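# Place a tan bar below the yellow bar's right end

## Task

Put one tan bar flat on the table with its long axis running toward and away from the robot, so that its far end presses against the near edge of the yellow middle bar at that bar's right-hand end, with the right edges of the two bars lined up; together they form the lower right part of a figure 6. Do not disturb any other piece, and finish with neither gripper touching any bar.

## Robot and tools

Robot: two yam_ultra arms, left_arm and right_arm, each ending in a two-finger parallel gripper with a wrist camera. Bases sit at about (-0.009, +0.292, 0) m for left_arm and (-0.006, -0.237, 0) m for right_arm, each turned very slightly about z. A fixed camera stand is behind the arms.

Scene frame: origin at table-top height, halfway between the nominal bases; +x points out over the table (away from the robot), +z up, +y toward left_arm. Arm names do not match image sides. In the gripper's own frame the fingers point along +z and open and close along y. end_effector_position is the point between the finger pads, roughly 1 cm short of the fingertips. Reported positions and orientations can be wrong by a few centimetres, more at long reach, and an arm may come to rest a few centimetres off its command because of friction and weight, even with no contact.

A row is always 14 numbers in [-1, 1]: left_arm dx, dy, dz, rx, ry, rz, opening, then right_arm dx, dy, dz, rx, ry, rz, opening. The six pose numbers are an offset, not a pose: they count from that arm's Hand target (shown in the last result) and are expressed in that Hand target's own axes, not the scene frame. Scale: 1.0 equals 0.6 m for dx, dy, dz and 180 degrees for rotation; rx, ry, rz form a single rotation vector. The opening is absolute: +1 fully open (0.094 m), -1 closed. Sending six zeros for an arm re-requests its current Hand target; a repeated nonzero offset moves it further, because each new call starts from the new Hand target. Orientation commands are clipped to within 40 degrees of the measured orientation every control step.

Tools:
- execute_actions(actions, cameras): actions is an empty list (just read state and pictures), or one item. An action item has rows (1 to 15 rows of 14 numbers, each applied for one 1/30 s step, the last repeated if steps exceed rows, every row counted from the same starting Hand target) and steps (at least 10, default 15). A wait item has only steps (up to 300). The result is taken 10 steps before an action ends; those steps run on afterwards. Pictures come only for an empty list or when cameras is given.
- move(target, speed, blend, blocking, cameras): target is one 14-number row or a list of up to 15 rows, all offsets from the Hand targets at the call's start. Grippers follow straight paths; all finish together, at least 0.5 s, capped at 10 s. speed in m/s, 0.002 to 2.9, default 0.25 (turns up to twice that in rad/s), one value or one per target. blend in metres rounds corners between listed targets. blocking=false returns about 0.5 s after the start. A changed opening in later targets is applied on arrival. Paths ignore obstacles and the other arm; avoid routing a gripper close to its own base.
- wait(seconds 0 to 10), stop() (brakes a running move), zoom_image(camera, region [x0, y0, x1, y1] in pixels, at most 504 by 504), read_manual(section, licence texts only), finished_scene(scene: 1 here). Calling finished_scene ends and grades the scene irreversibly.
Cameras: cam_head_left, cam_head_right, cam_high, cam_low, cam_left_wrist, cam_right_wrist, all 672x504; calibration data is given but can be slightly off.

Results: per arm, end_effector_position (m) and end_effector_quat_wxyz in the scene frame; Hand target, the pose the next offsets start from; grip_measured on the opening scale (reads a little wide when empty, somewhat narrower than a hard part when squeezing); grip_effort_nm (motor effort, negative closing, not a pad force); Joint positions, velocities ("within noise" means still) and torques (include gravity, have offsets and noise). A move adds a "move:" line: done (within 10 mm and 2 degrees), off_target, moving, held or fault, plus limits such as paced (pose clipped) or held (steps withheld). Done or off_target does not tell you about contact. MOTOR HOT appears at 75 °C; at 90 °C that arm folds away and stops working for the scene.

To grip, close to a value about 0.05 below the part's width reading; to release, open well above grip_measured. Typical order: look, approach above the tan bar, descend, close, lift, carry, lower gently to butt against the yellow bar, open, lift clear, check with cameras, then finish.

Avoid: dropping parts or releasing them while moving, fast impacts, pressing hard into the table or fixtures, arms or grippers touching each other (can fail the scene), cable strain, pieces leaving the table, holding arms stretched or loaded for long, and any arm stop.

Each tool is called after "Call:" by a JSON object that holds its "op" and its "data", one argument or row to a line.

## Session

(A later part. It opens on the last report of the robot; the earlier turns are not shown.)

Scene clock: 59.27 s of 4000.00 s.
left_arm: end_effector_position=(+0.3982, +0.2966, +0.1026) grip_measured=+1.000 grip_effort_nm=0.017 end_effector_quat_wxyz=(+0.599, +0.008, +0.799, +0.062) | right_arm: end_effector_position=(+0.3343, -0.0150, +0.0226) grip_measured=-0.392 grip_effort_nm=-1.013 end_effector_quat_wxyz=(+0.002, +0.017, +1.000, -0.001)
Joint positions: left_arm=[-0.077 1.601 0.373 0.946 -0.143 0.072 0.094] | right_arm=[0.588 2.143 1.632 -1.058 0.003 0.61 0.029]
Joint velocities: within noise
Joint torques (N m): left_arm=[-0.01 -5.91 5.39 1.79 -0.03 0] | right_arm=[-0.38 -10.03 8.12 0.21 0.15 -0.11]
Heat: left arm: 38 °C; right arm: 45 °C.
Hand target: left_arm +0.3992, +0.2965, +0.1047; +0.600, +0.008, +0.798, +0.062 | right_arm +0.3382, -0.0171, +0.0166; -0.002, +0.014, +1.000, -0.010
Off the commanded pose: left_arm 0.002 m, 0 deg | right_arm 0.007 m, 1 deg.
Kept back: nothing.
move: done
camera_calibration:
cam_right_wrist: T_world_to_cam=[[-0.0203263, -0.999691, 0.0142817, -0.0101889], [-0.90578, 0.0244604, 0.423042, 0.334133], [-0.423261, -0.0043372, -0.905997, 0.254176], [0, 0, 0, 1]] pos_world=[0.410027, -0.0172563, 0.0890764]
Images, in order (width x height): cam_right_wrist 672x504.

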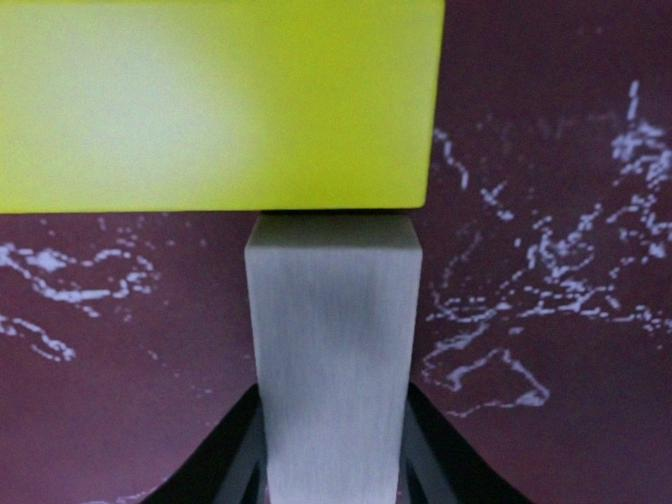

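Call:
{"op": "move", "data": {
  "target": [0,0,0,0,0,0,1,-0.0067,-0.0012,0.001,0,0,0,-0.55],
  "speed": 0.02,
  "cameras": ["cam_right_wrist"]
}}

Call:
{"op": "zoom_image", "data": {
  "camera": "cam_right_wrist",
  "region": [200, 60, 480, 300]
}}

Scene clock: 60.63 s of 4000.00 s.
left_arm: end_effector_position=(+0.3982, +0.2966, +0.1026) grip_measured=+1.000 grip_effort_nm=0.017 end_effector_quat_wxyz=(+0.599, +0.008, +0.799, +0.062) | right_arm: end_effector_position=(+0.3384, -0.0150, +0.0226) grip_measured=-0.392 grip_effort_nm=-1.018 end_effector_quat_wxyz=(+0.003, +0.015, +1.000, +0.000)
Joint positions: left_arm=[-0.077 1.601 0.373 0.946 -0.143 0.072 0.094] | right_arm=[0.583 2.153 1.649 -1.061 0.003 0.603 0.029]
Joint velocities: within noise
Joint torques (N m): left_arm=[-0.02 -5.91 5.35 1.78 0.01 0.01] | right_arm=[-0.7 -10.13 7.97 0.22 0.15 -0.11]
Heat: left arm: 38 °C; right arm: 45 °C.
Hand target: left_arm +0.3992, +0.2965, +0.1047; +0.600, +0.008, +0.798, +0.062 | right_arm +0.3422, -0.0181, +0.0159; -0.002, +0.015, +1.000, -0.010
Off the commanded pose: left_arm 0.002 m, 0 deg | right_arm 0.008 m, 1 deg.
Kept back: nothing.
move: done
camera_calibration:
cam_right_wrist: T_world_to_cam=[[-0.0180546, -0.999755, 0.0127982, -0.0108151], [-0.906779, 0.0217655, 0.421044, 0.338248], [-0.42122, -0.00400338, -0.90695, 0.25521], [0, 0, 0, 1]] pos_world=[0.41402, -0.0171529, 0.0891835]
Images, in order (width x height): cam_right_wrist 672x504.

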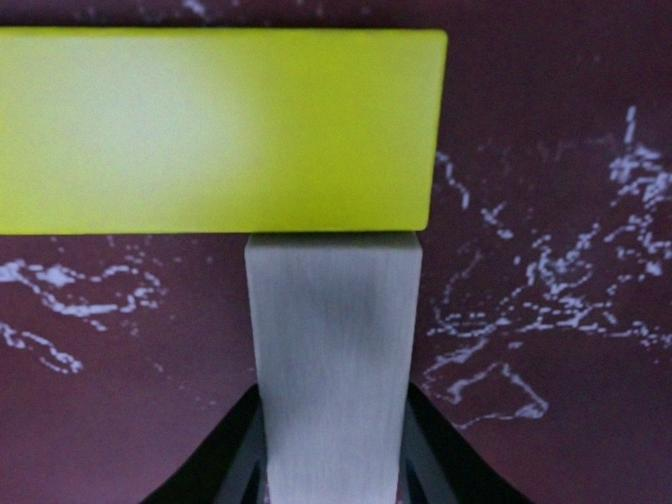

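Scaled by 1.800.

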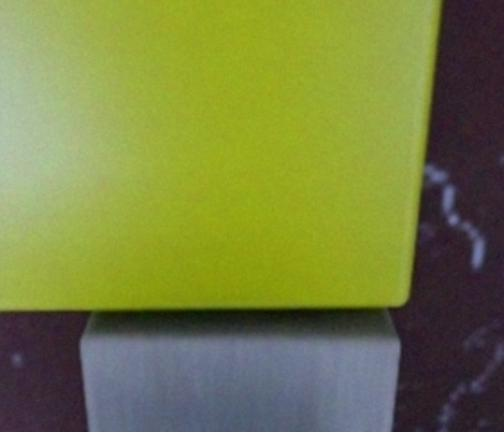

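Call:
{"op": "move", "data": {
  "target": [0,0,0,0,0,0,1,-0.005,-0.0042,0.001,0,0,0,-0.55],
  "speed": 0.02,
  "cameras": ["cam_right_wrist"]
}}

Call:
{"op": "zoom_image", "data": {
  "camera": "cam_right_wrist",
  "region": [200, 60, 480, 300]
}}

Scene clock: 61.77 s of 4000.00 s.
left_arm: end_effector_position=(+0.3982, +0.2966, +0.1026) grip_measured=+1.000 grip_effort_nm=0.012 end_effector_quat_wxyz=(+0.599, +0.008, +0.799, +0.062) | right_arm: end_effector_position=(+0.3412, -0.0173, +0.0225) grip_measured=-0.392 grip_effort_nm=-1.013 end_effector_quat_wxyz=(+0.003, +0.015, +1.000, +0.000)
Joint positions: left_arm=[-0.077 1.601 0.373 0.946 -0.143 0.072 0.094] | right_arm=[0.575 2.157 1.654 -1.063 0.003 0.594 0.029]
Joint velocities: within noise
Joint torques (N m): left_arm=[-0.01 -5.98 5.35 1.8 0 0.02] | right_arm=[-0.72 -10.17 7.99 0.18 0.18 -0.13]
Heat: left arm: 38 °C; right arm: 45 °C.
Hand target: left_arm +0.3992, +0.2965, +0.1047; +0.600, +0.008, +0.798, +0.062 | right_arm +0.3452, -0.0207, +0.0154; -0.002, +0.014, +1.000, -0.010
Off the commanded pose: left_arm 0.002 m, 0 deg | right_arm 0.009 m, 1 deg.
Kept back: nothing.
move: done
camera_calibration:
cam_right_wrist: T_world_to_cam=[[-0.0176992, -0.999764, 0.0126201, -0.0131975], [-0.906919, 0.0213669, 0.420763, 0.340821], [-0.420933, -0.00399827, -0.907083, 0.256231], [0, 0, 0, 1]] pos_world=[0.41672, -0.0194522, 0.0891846]
Images, in order (width x height): cam_right_wrist 672x504.

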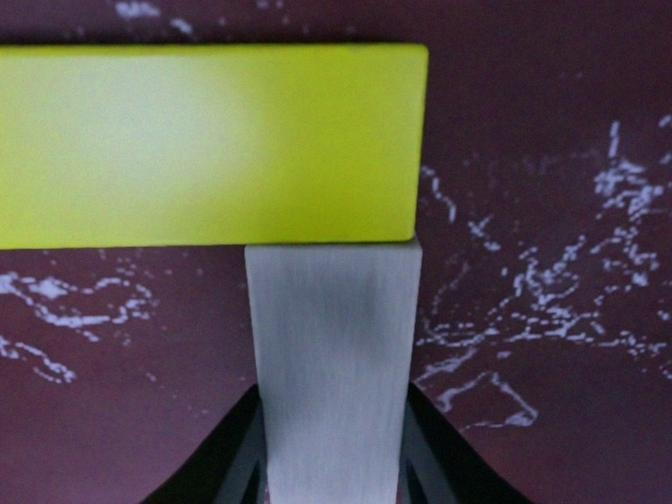

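Scaled by 1.800.

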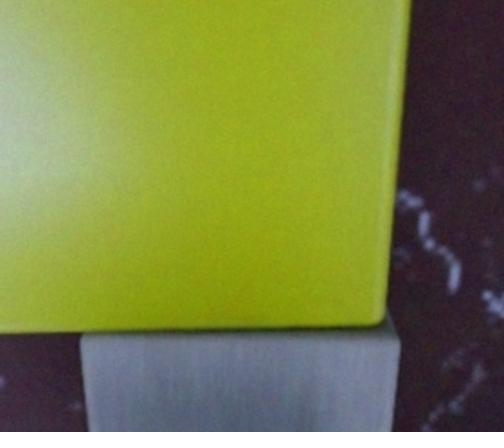

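Call:
{"op": "move", "data": {
  "target": [0,0,0,0,0,0,1,0.003,0.0015,0.0075,0,0,0,-0.55],
  "speed": 0.02,
  "cameras": ["cam_right_wrist","cam_low"]
}}

Call:
{"op": "zoom_image", "data": {
  "camera": "cam_right_wrist",
  "region": [200, 60, 480, 300]
}}

Call:
{"op": "zoom_image", "data": {
  "camera": "cam_low",
  "region": [240, 200, 440, 320]
}}

Scene clock: 63.13 s of 4000.00 s.
left_arm: end_effector_position=(+0.3982, +0.2966, +0.1026) grip_measured=+1.000 grip_effort_nm=0.012 end_effector_quat_wxyz=(+0.599, +0.008, +0.799, +0.062) | right_arm: end_effector_position=(+0.3412, -0.0173, +0.0226) grip_measured=-0.392 grip_effort_nm=-1.018 end_effector_quat_wxyz=(+0.003, +0.015, +1.000, +0.000)
Joint positions: left_arm=[-0.077 1.601 0.373 0.946 -0.143 0.072 0.094] | right_arm=[0.575 2.157 1.655 -1.063 0.003 0.593 0.029]
Joint velocities: within noise
Joint torques (N m): left_arm=[-0.08 -5.9 5.37 1.79 -0.01 0.01] | right_arm=[-0.44 -10.09 6.38 0.42 0.18 -0.06]
Heat: left arm: 38 °C; right arm: 44 °C.
Hand target: left_arm +0.3992, +0.2965, +0.1047; +0.600, +0.008, +0.798, +0.062 | right_arm +0.3434, -0.0198, +0.0110; -0.002, +0.014, +1.000, -0.010
Off the commanded pose: left_arm 0.002 m, 0 deg | right_arm 0.012 m, 1 deg.
Kept back: nothing.
move: off_target (right_arm)
camera_calibration:
cam_right_wrist: T_world_to_cam=[[-0.01725, -0.999771, 0.0126265, -0.0133851], [-0.906929, 0.020962, 0.420762, 0.340775], [-0.42093, -0.0041932, -0.907083, 0.256317], [0, 0, 0, 1]] pos_world=[0.41672, -0.0194506, 0.0892846]
Images, in order (width x height): cam_low 672x504, cam_right_wrist 672x504.

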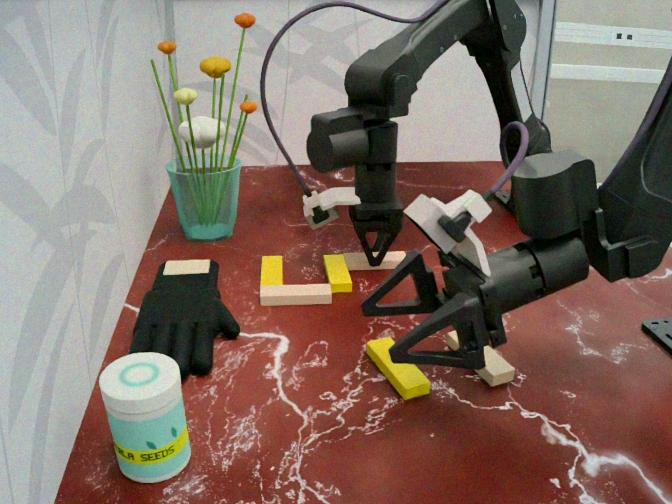

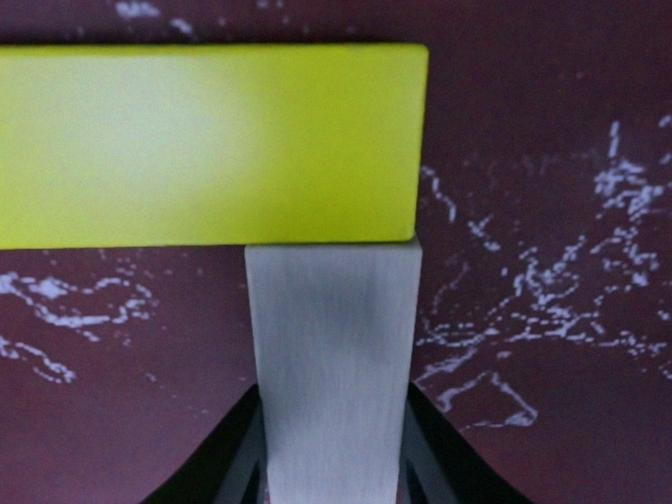

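Scaled by 1.800.

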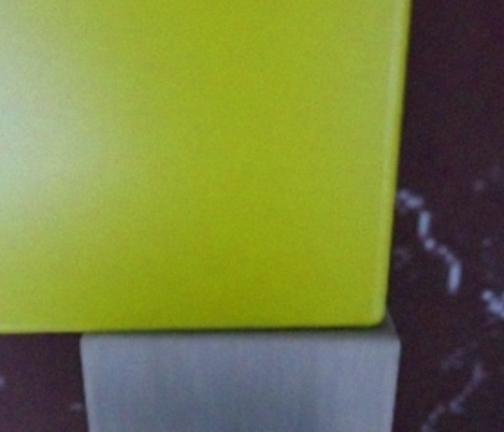

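Scaled by 2.520.

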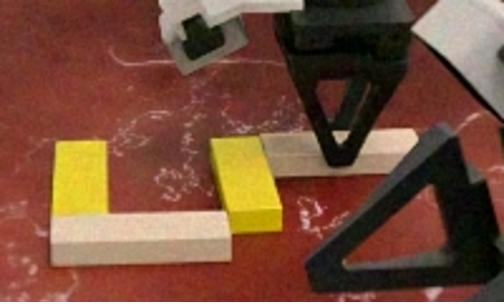

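Call:
{"op": "move", "data": {
  "target": [0,0,0,0,0,0,1,0.002,0.0,0.0083,0,0,0,-0.55],
  "speed": 0.02,
  "cameras": ["cam_right_wrist"]
}}

Call:
{"op": "zoom_image", "data": {
  "camera": "cam_right_wrist",
  "region": [200, 60, 480, 300]
}}

Scene clock: 64.17 s of 4000.00 s.
left_arm: end_effector_position=(+0.3982, +0.2966, +0.1026) grip_measured=+1.000 grip_effort_nm=0.017 end_effector_quat_wxyz=(+0.599, +0.008, +0.799, +0.062) | right_arm: end_effector_position=(+0.3411, -0.0173, +0.0221) grip_measured=-0.392 grip_effort_nm=-1.018 end_effector_quat_wxyz=(+0.003, +0.015, +1.000, +0.000)
Joint positions: left_arm=[-0.077 1.601 0.373 0.946 -0.143 0.072 0.094] | right_arm=[0.575 2.157 1.653 -1.061 0.003 0.593 0.029]
Joint velocities: within noise
Joint torques (N m): left_arm=[-0.02 -6.04 5.34 1.79 -0.02 0.02] | right_arm=[-0.25 -10.09 5.05 0.61 0.17 -0.07]
Heat: left arm: 38 °C; right arm: 44 °C.
Hand target: left_arm +0.3992, +0.2965, +0.1047; +0.600, +0.008, +0.798, +0.062 | right_arm +0.3421, -0.0199, +0.0059; -0.002, +0.014, +1.000, -0.010
Off the commanded pose: left_arm 0.002 m, 0 deg | right_arm 0.016 m, 1 deg.
Kept back: nothing.
move: off_target (right_arm)
camera_calibration:
cam_right_wrist: T_world_to_cam=[[-0.01725, -0.999771, 0.0126265, -0.0133806], [-0.906929, 0.020962, 0.420762, 0.340895], [-0.42093, -0.0041932, -0.907083, 0.255821], [0, 0, 0, 1]] pos_world=[0.41662, -0.0194506, 0.0887846]
Images, in order (width x height): cam_right_wrist 672x504.

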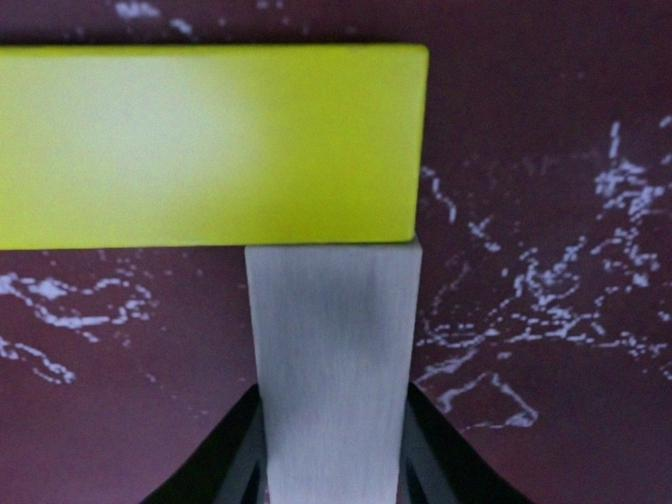

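Scaled by 1.800.

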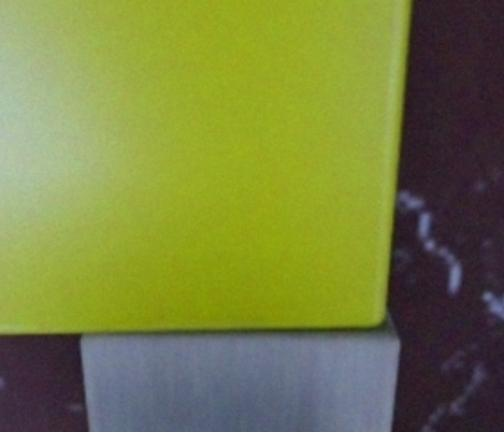

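Call:
{"op": "move", "data": {
  "target": [0,0,0,0,0,0,1,0.001,0.0,0.005,0,0,0,-0.55],
  "speed": 0.02,
  "cameras": []
}}

Call:
{"op": "move", "data": {
  "target": [0,0,0,0,0,0,1,0,0.0,-0.018,0,0,0,-0.55],
  "speed": 0.02,
  "cameras": ["cam_right_wrist"]
}}

Scene clock: 65.33 s of 4000.00 s.
left_arm: end_effector_position=(+0.3982, +0.2966, +0.1026) grip_measured=+1.000 grip_effort_nm=0.017 end_effector_quat_wxyz=(+0.599, +0.008, +0.799, +0.062) | right_arm: end_effector_position=(+0.3409, -0.0174, +0.0215) grip_measured=-0.392 grip_effort_nm=-1.013 end_effector_quat_wxyz=(+0.003, +0.015, +1.000, +0.000)
Joint positions: left_arm=[-0.077 1.601 0.373 0.946 -0.143 0.072 0.094] | right_arm=[0.575 2.157 1.651 -1.059 0.003 0.593 0.029]
Joint velocities: within noise
Joint torques (N m): left_arm=[-0.12 -5.97 5.33 1.78 -0.01 0.02] | right_arm=[-0.12 -9.8 4.3 0.7 0.17 -0.02]
Heat: left arm: 38 °C; right arm: 44 °C.
Hand target: left_arm +0.3992, +0.2965, +0.1047; +0.600, +0.008, +0.798, +0.062 | right_arm +0.3415, -0.0199, +0.0029; -0.002, +0.014, +1.000, -0.010
Off the commanded pose: left_arm 0.002 m, 0 deg | right_arm 0.019 m, 1 deg.
Kept back: nothing.
move: off_target (right_arm)
No camera images: "cameras" was empty.

Scene clock: 66.07 s of 4000.00 s.
left_arm: end_effector_position=(+0.3982, +0.2966, +0.1026) grip_measured=+1.000 grip_effort_nm=0.012 end_effector_quat_wxyz=(+0.599, +0.008, +0.799, +0.062) | right_arm: end_effector_position=(+0.3409, -0.0174, +0.0215) grip_measured=-0.392 grip_effort_nm=-1.023 end_effector_quat_wxyz=(+0.003, +0.015, +1.000, +0.000)
Joint positions: left_arm=[-0.077 1.601 0.373 0.946 -0.143 0.072 0.094] | right_arm=[0.575 2.157 1.651 -1.059 0.003 0.593 0.029]
Joint velocities: within noise
Joint torques (N m): left_arm=[-0.03 -5.94 5.35 1.78 -0.01 0.04] | right_arm=[-0.24 -10.67 6.53 0.29 0.15 -0.01]
Heat: left arm: 38 °C; right arm: 43 °C.
Hand target: left_arm +0.3992, +0.2965, +0.1047; +0.600, +0.008, +0.798, +0.062 | right_arm +0.3416, -0.0197, +0.0137; -0.002, +0.014, +1.000, -0.010
Off the commanded pose: left_arm 0.002 m, 0 deg | right_arm 0.008 m, 1 deg.
Kept back: nothing.
move: done
camera_calibration:
cam_right_wrist: T_world_to_cam=[[-0.01725, -0.999771, 0.0126265, -0.0134747], [-0.906929, 0.020962, 0.420762, 0.341059], [-0.42093, -0.0041932, -0.907083, 0.255235], [0, 0, 0, 1]] pos_world=[0.41652, -0.0195506, 0.0881846]
Images, in order (width x height): cam_right_wrist 672x504.

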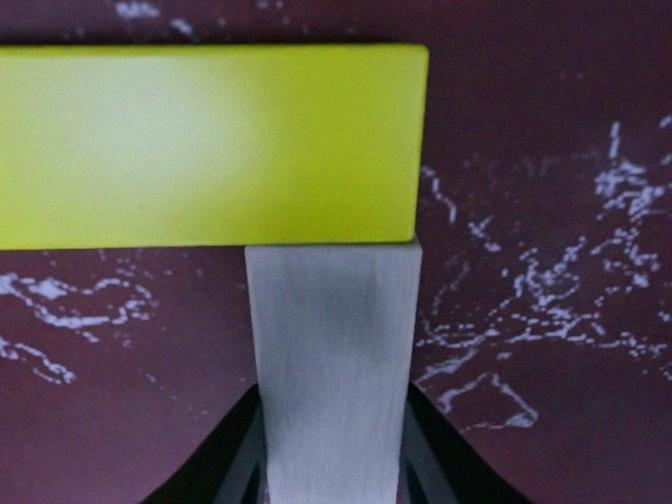

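Call:
{"op": "execute_actions", "data": {
  "actions": [
    {"rows":[[0,0,0,0,0,0,1,0,0,0,0,0,0,-0.45],[0,0,0,0,0,0,1,0,0,0,0,0,0,-0.42],[0,0,0,0,0,0,1,0,0,0,0,0,0,-0.4],[0,0,0,0,0,0,1,0,0,0,0,0,0,-0.38],[0,0,0,0,0,0,1,0,0,0,0,0,0,-0.36],[0,0,0,0,0,0,1,0,0,0,0,0,0,-0.34],[0,0,0,0,0,0,1,0,0,0,0,0,0,-0.32],[0,0,0,0,0,0,1,0,0,0,0,0,0,-0.3]],"steps":15}
  ]
}}

Call:
{"op": "move", "data": {
  "target": [0,0,0,0,0,0,1,0,0,0,0,0,0,0.2],
  "speed": 0.02,
  "cameras": ["cam_right_wrist","cam_low"]
}}

Scene clock: 66.77 s of 4000.00 s.
left_arm: end_effector_position=(+0.3982, +0.2966, +0.1026) grip_measured=+1.000 grip_effort_nm=0.012 end_effector_quat_wxyz=(+0.599, +0.008, +0.799, +0.062) | right_arm: end_effector_position=(+0.3409, -0.0174, +0.0215) grip_measured=-0.363 grip_effort_nm=-0.198 end_effector_quat_wxyz=(+0.003, +0.015, +1.000, +0.000)
Joint positions: left_arm=[-0.077 1.601 0.373 0.946 -0.143 0.072 0.094] | right_arm=[0.575 2.157 1.651 -1.059 0.003 0.593 0.03]
Joint velocities: left_arm=[within noise] | right_arm=[0.017 0.007 0.007 0.007 -0.051 -0.007 0.014]
Joint torques (N m): left_arm=[-0.01 -5.97 5.35 1.79 -0.04 0.02] | right_arm=[-0.1 -10.76 6.57 0.28 0.11 -0.03]
Heat: left arm: 38 °C; right arm: 43 °C.
Hand target: left_arm +0.3992, +0.2965, +0.1047; +0.600, +0.008, +0.798, +0.062 | right_arm +0.3416, -0.0197, +0.0137; -0.002, +0.014, +1.000, -0.010
Steps of this call (1-16: nothing new was sent; 17-21: this action's first 5). Readings (end_effector_position of left_arm | right_arm):
17: (+0.3982, +0.2966, +0.1026) | (+0.3409, -0.0174, +0.0215)
18: (+0.3982, +0.2966, +0.1026) | (+0.3409, -0.0174, +0.0215)
20: (+0.3982, +0.2966, +0.1026) | (+0.3409, -0.0174, +0.0215)
21: the state above

Scene clock: 67.80 s of 4000.00 s.
left_arm: end_effector_position=(+0.3982, +0.2966, +0.1026) grip_measured=+1.000 grip_effort_nm=0.012 end_effector_quat_wxyz=(+0.599, +0.008, +0.799, +0.062) | right_arm: end_effector_position=(+0.3409, -0.0176, +0.0209) grip_measured=+0.198 grip_effort_nm=0.095 end_effector_quat_wxyz=(+0.003, +0.015, +1.000, +0.000)
Joint positions: left_arm=[-0.077 1.601 0.373 0.946 -0.143 0.072 0.094] | right_arm=[0.575 2.159 1.651 -1.059 0.003 0.593 0.056]
Joint velocities: within noise
Joint torques (N m): left_arm=[-0.03 -6 5.29 1.79 -0.01 0.01] | right_arm=[-0.23 -10.89 6.61 0.29 0.15 -0.04]
Heat: left arm: 38 °C; right arm: 43 °C.
Hand target: left_arm +0.3992, +0.2965, +0.1047; +0.600, +0.008, +0.798, +0.062 | right_arm +0.3416, -0.0197, +0.0137; -0.002, +0.014, +1.000, -0.010
Off your previous action's commanded pose at its last step (step 10 of this call): left_arm 0.002 m, 0 deg | right_arm 0.008 m, 1 deg.
Off the commanded pose: left_arm 0.002 m, 0 deg | right_arm 0.008 m, 1 deg.
Kept back: nothing.
move: done
camera_calibration:
cam_right_wrist: T_world_to_cam=[[-0.017255, -0.999756, 0.0137634, -0.0136608], [-0.906476, 0.0214507, 0.421713, 0.341055], [-0.421906, -0.00519952, -0.906625, 0.255035], [0, 0, 0, 1]] pos_world=[0.416523, -0.0196473, 0.0875813]
Images, in order (width x height): cam_low 672x504, cam_right_wrist 672x504.

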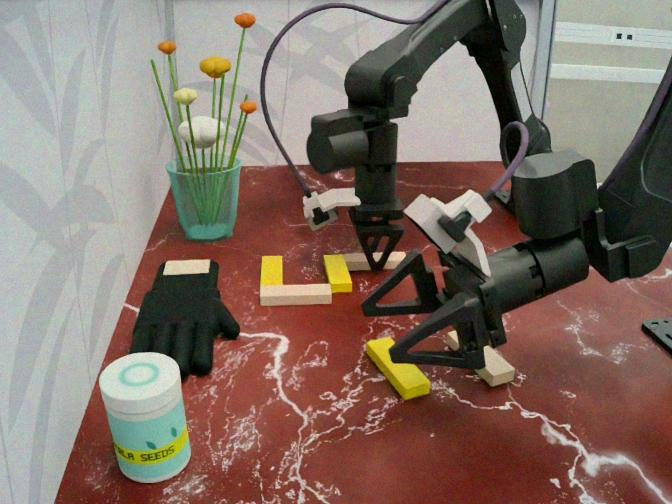

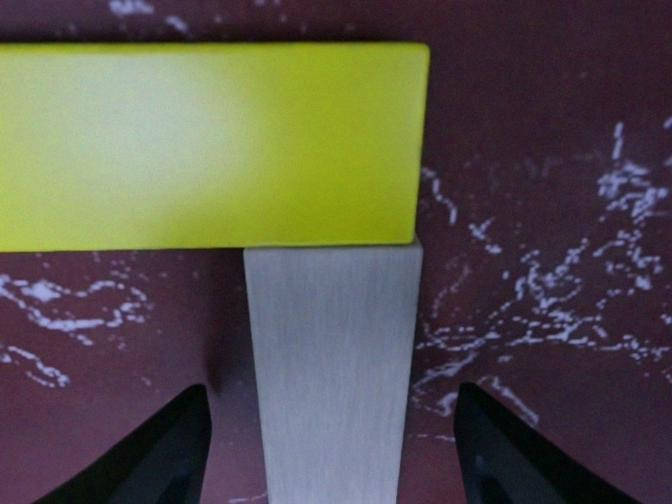

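Call:
{"op": "move", "data": {
  "target": [0,0,0,0,0,0,1,0.0,0.002,-0.15,0,0,0,0.2],
  "speed": 0.06
}}

Call:
{"op": "zoom_image", "data": {
  "camera": "cam_low",
  "region": [240, 200, 440, 320]
}}

Call:
{"op": "zoom_image", "data": {
  "camera": "cam_right_wrist",
  "region": [100, 0, 500, 350]
}}

Scene clock: 70.07 s of 4000.00 s.
left_arm: end_effector_position=(+0.3982, +0.2966, +0.1026) grip_measured=+1.000 grip_effort_nm=0.012 end_effector_quat_wxyz=(+0.599, +0.008, +0.799, +0.062) | right_arm: end_effector_position=(+0.3418, -0.0170, +0.0929) grip_measured=+0.198 grip_effort_nm=0.110 end_effector_quat_wxyz=(-0.010, +0.015, +1.000, -0.009)
Joint positions: left_arm=[-0.077 1.601 0.373 0.946 -0.143 0.072 0.094] | right_arm=[0.575 2.159 1.939 -1.378 0.004 0.593 0.056]
Joint velocities: within noise
Joint torques (N m): left_arm=[-0.02 -5.91 5.37 1.78 -0.01 0.02] | right_arm=[0.39 -13.86 8.13 0.03 0.16 0.03]
Heat: left arm: 38 °C; right arm: 44 °C.
Hand target: left_arm +0.3992, +0.2965, +0.1047; +0.600, +0.008, +0.798, +0.062 | right_arm +0.3420, -0.0168, +0.1036; -0.002, +0.014, +1.000, -0.010
Off the commanded pose: left_arm 0.002 m, 0 deg | right_arm 0.011 m, 1 deg.
Kept back: nothing.
move: off_target (right_arm)
camera_calibration:
cam_right_wrist: T_world_to_cam=[[-0.0166661, -0.999371, 0.0312897, -0.0159256], [-0.895101, 0.0288576, 0.444928, 0.305674], [-0.445551, -0.0205922, -0.89502, 0.327368], [0, 0, 0, 1]] pos_world=[0.419203, -0.0179953, 0.157496]

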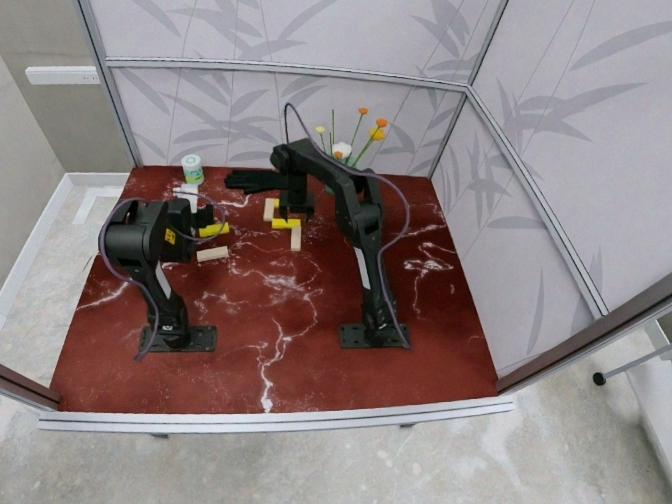

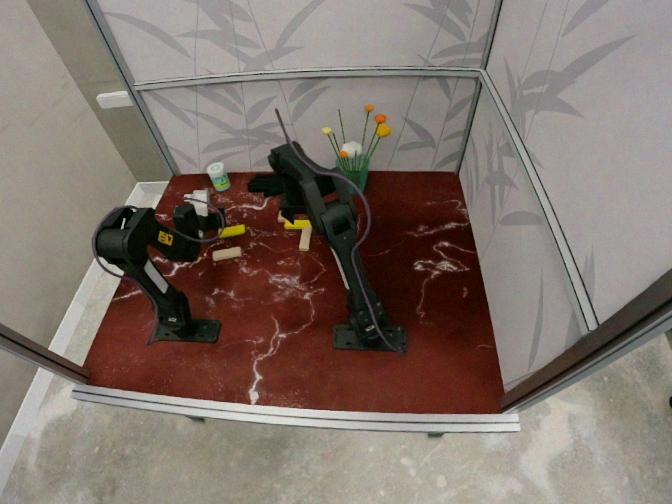

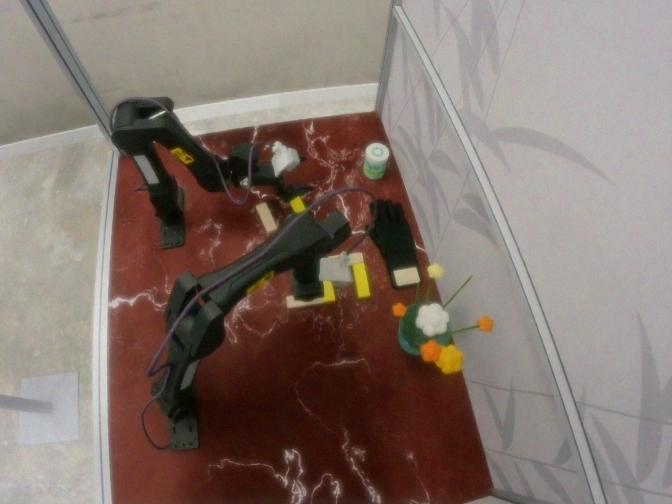

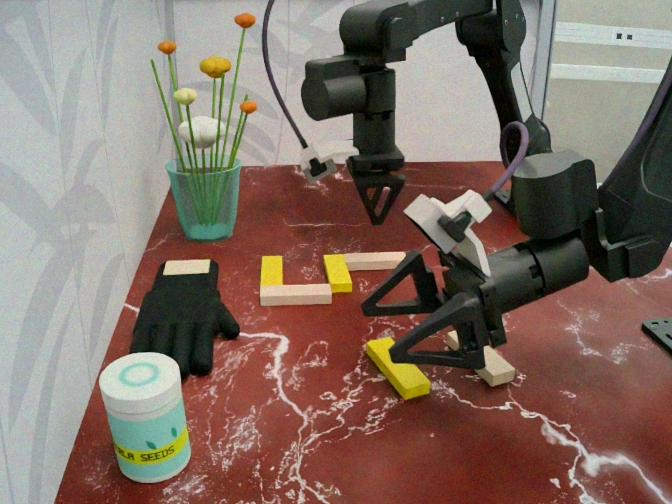

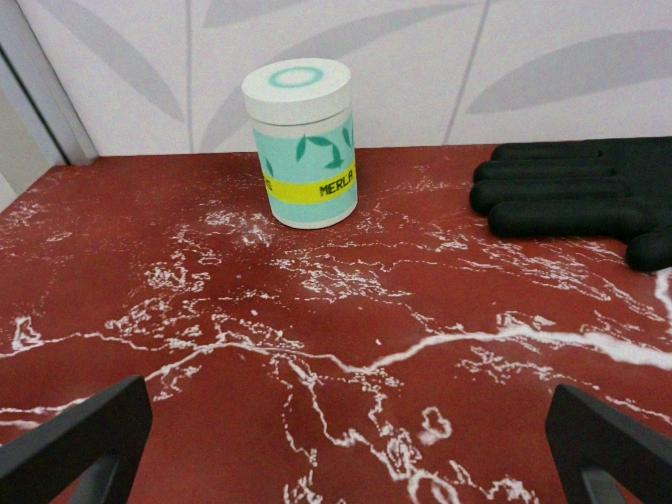

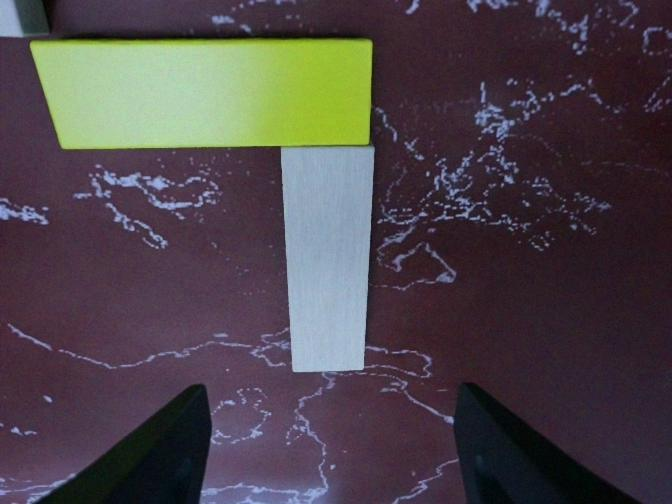

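Scaled by 2.520.

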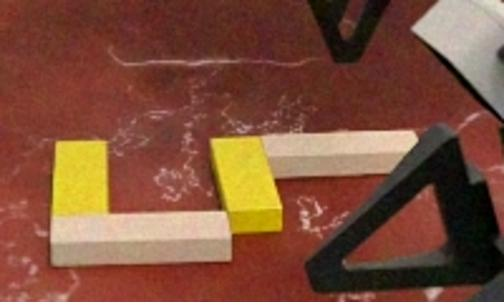

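Scaled by 1.260.

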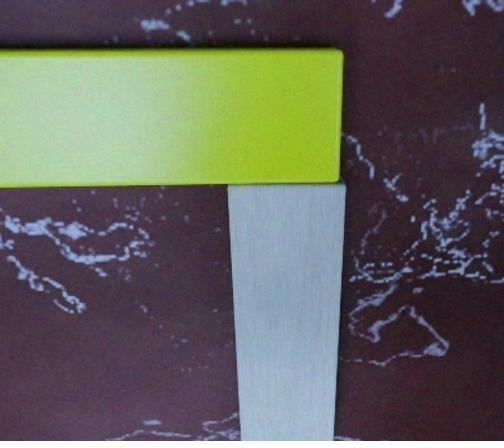

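Call:
{"op": "finished_scene", "data": {
  "scene": 1
}}

The scene is finished: the task was done.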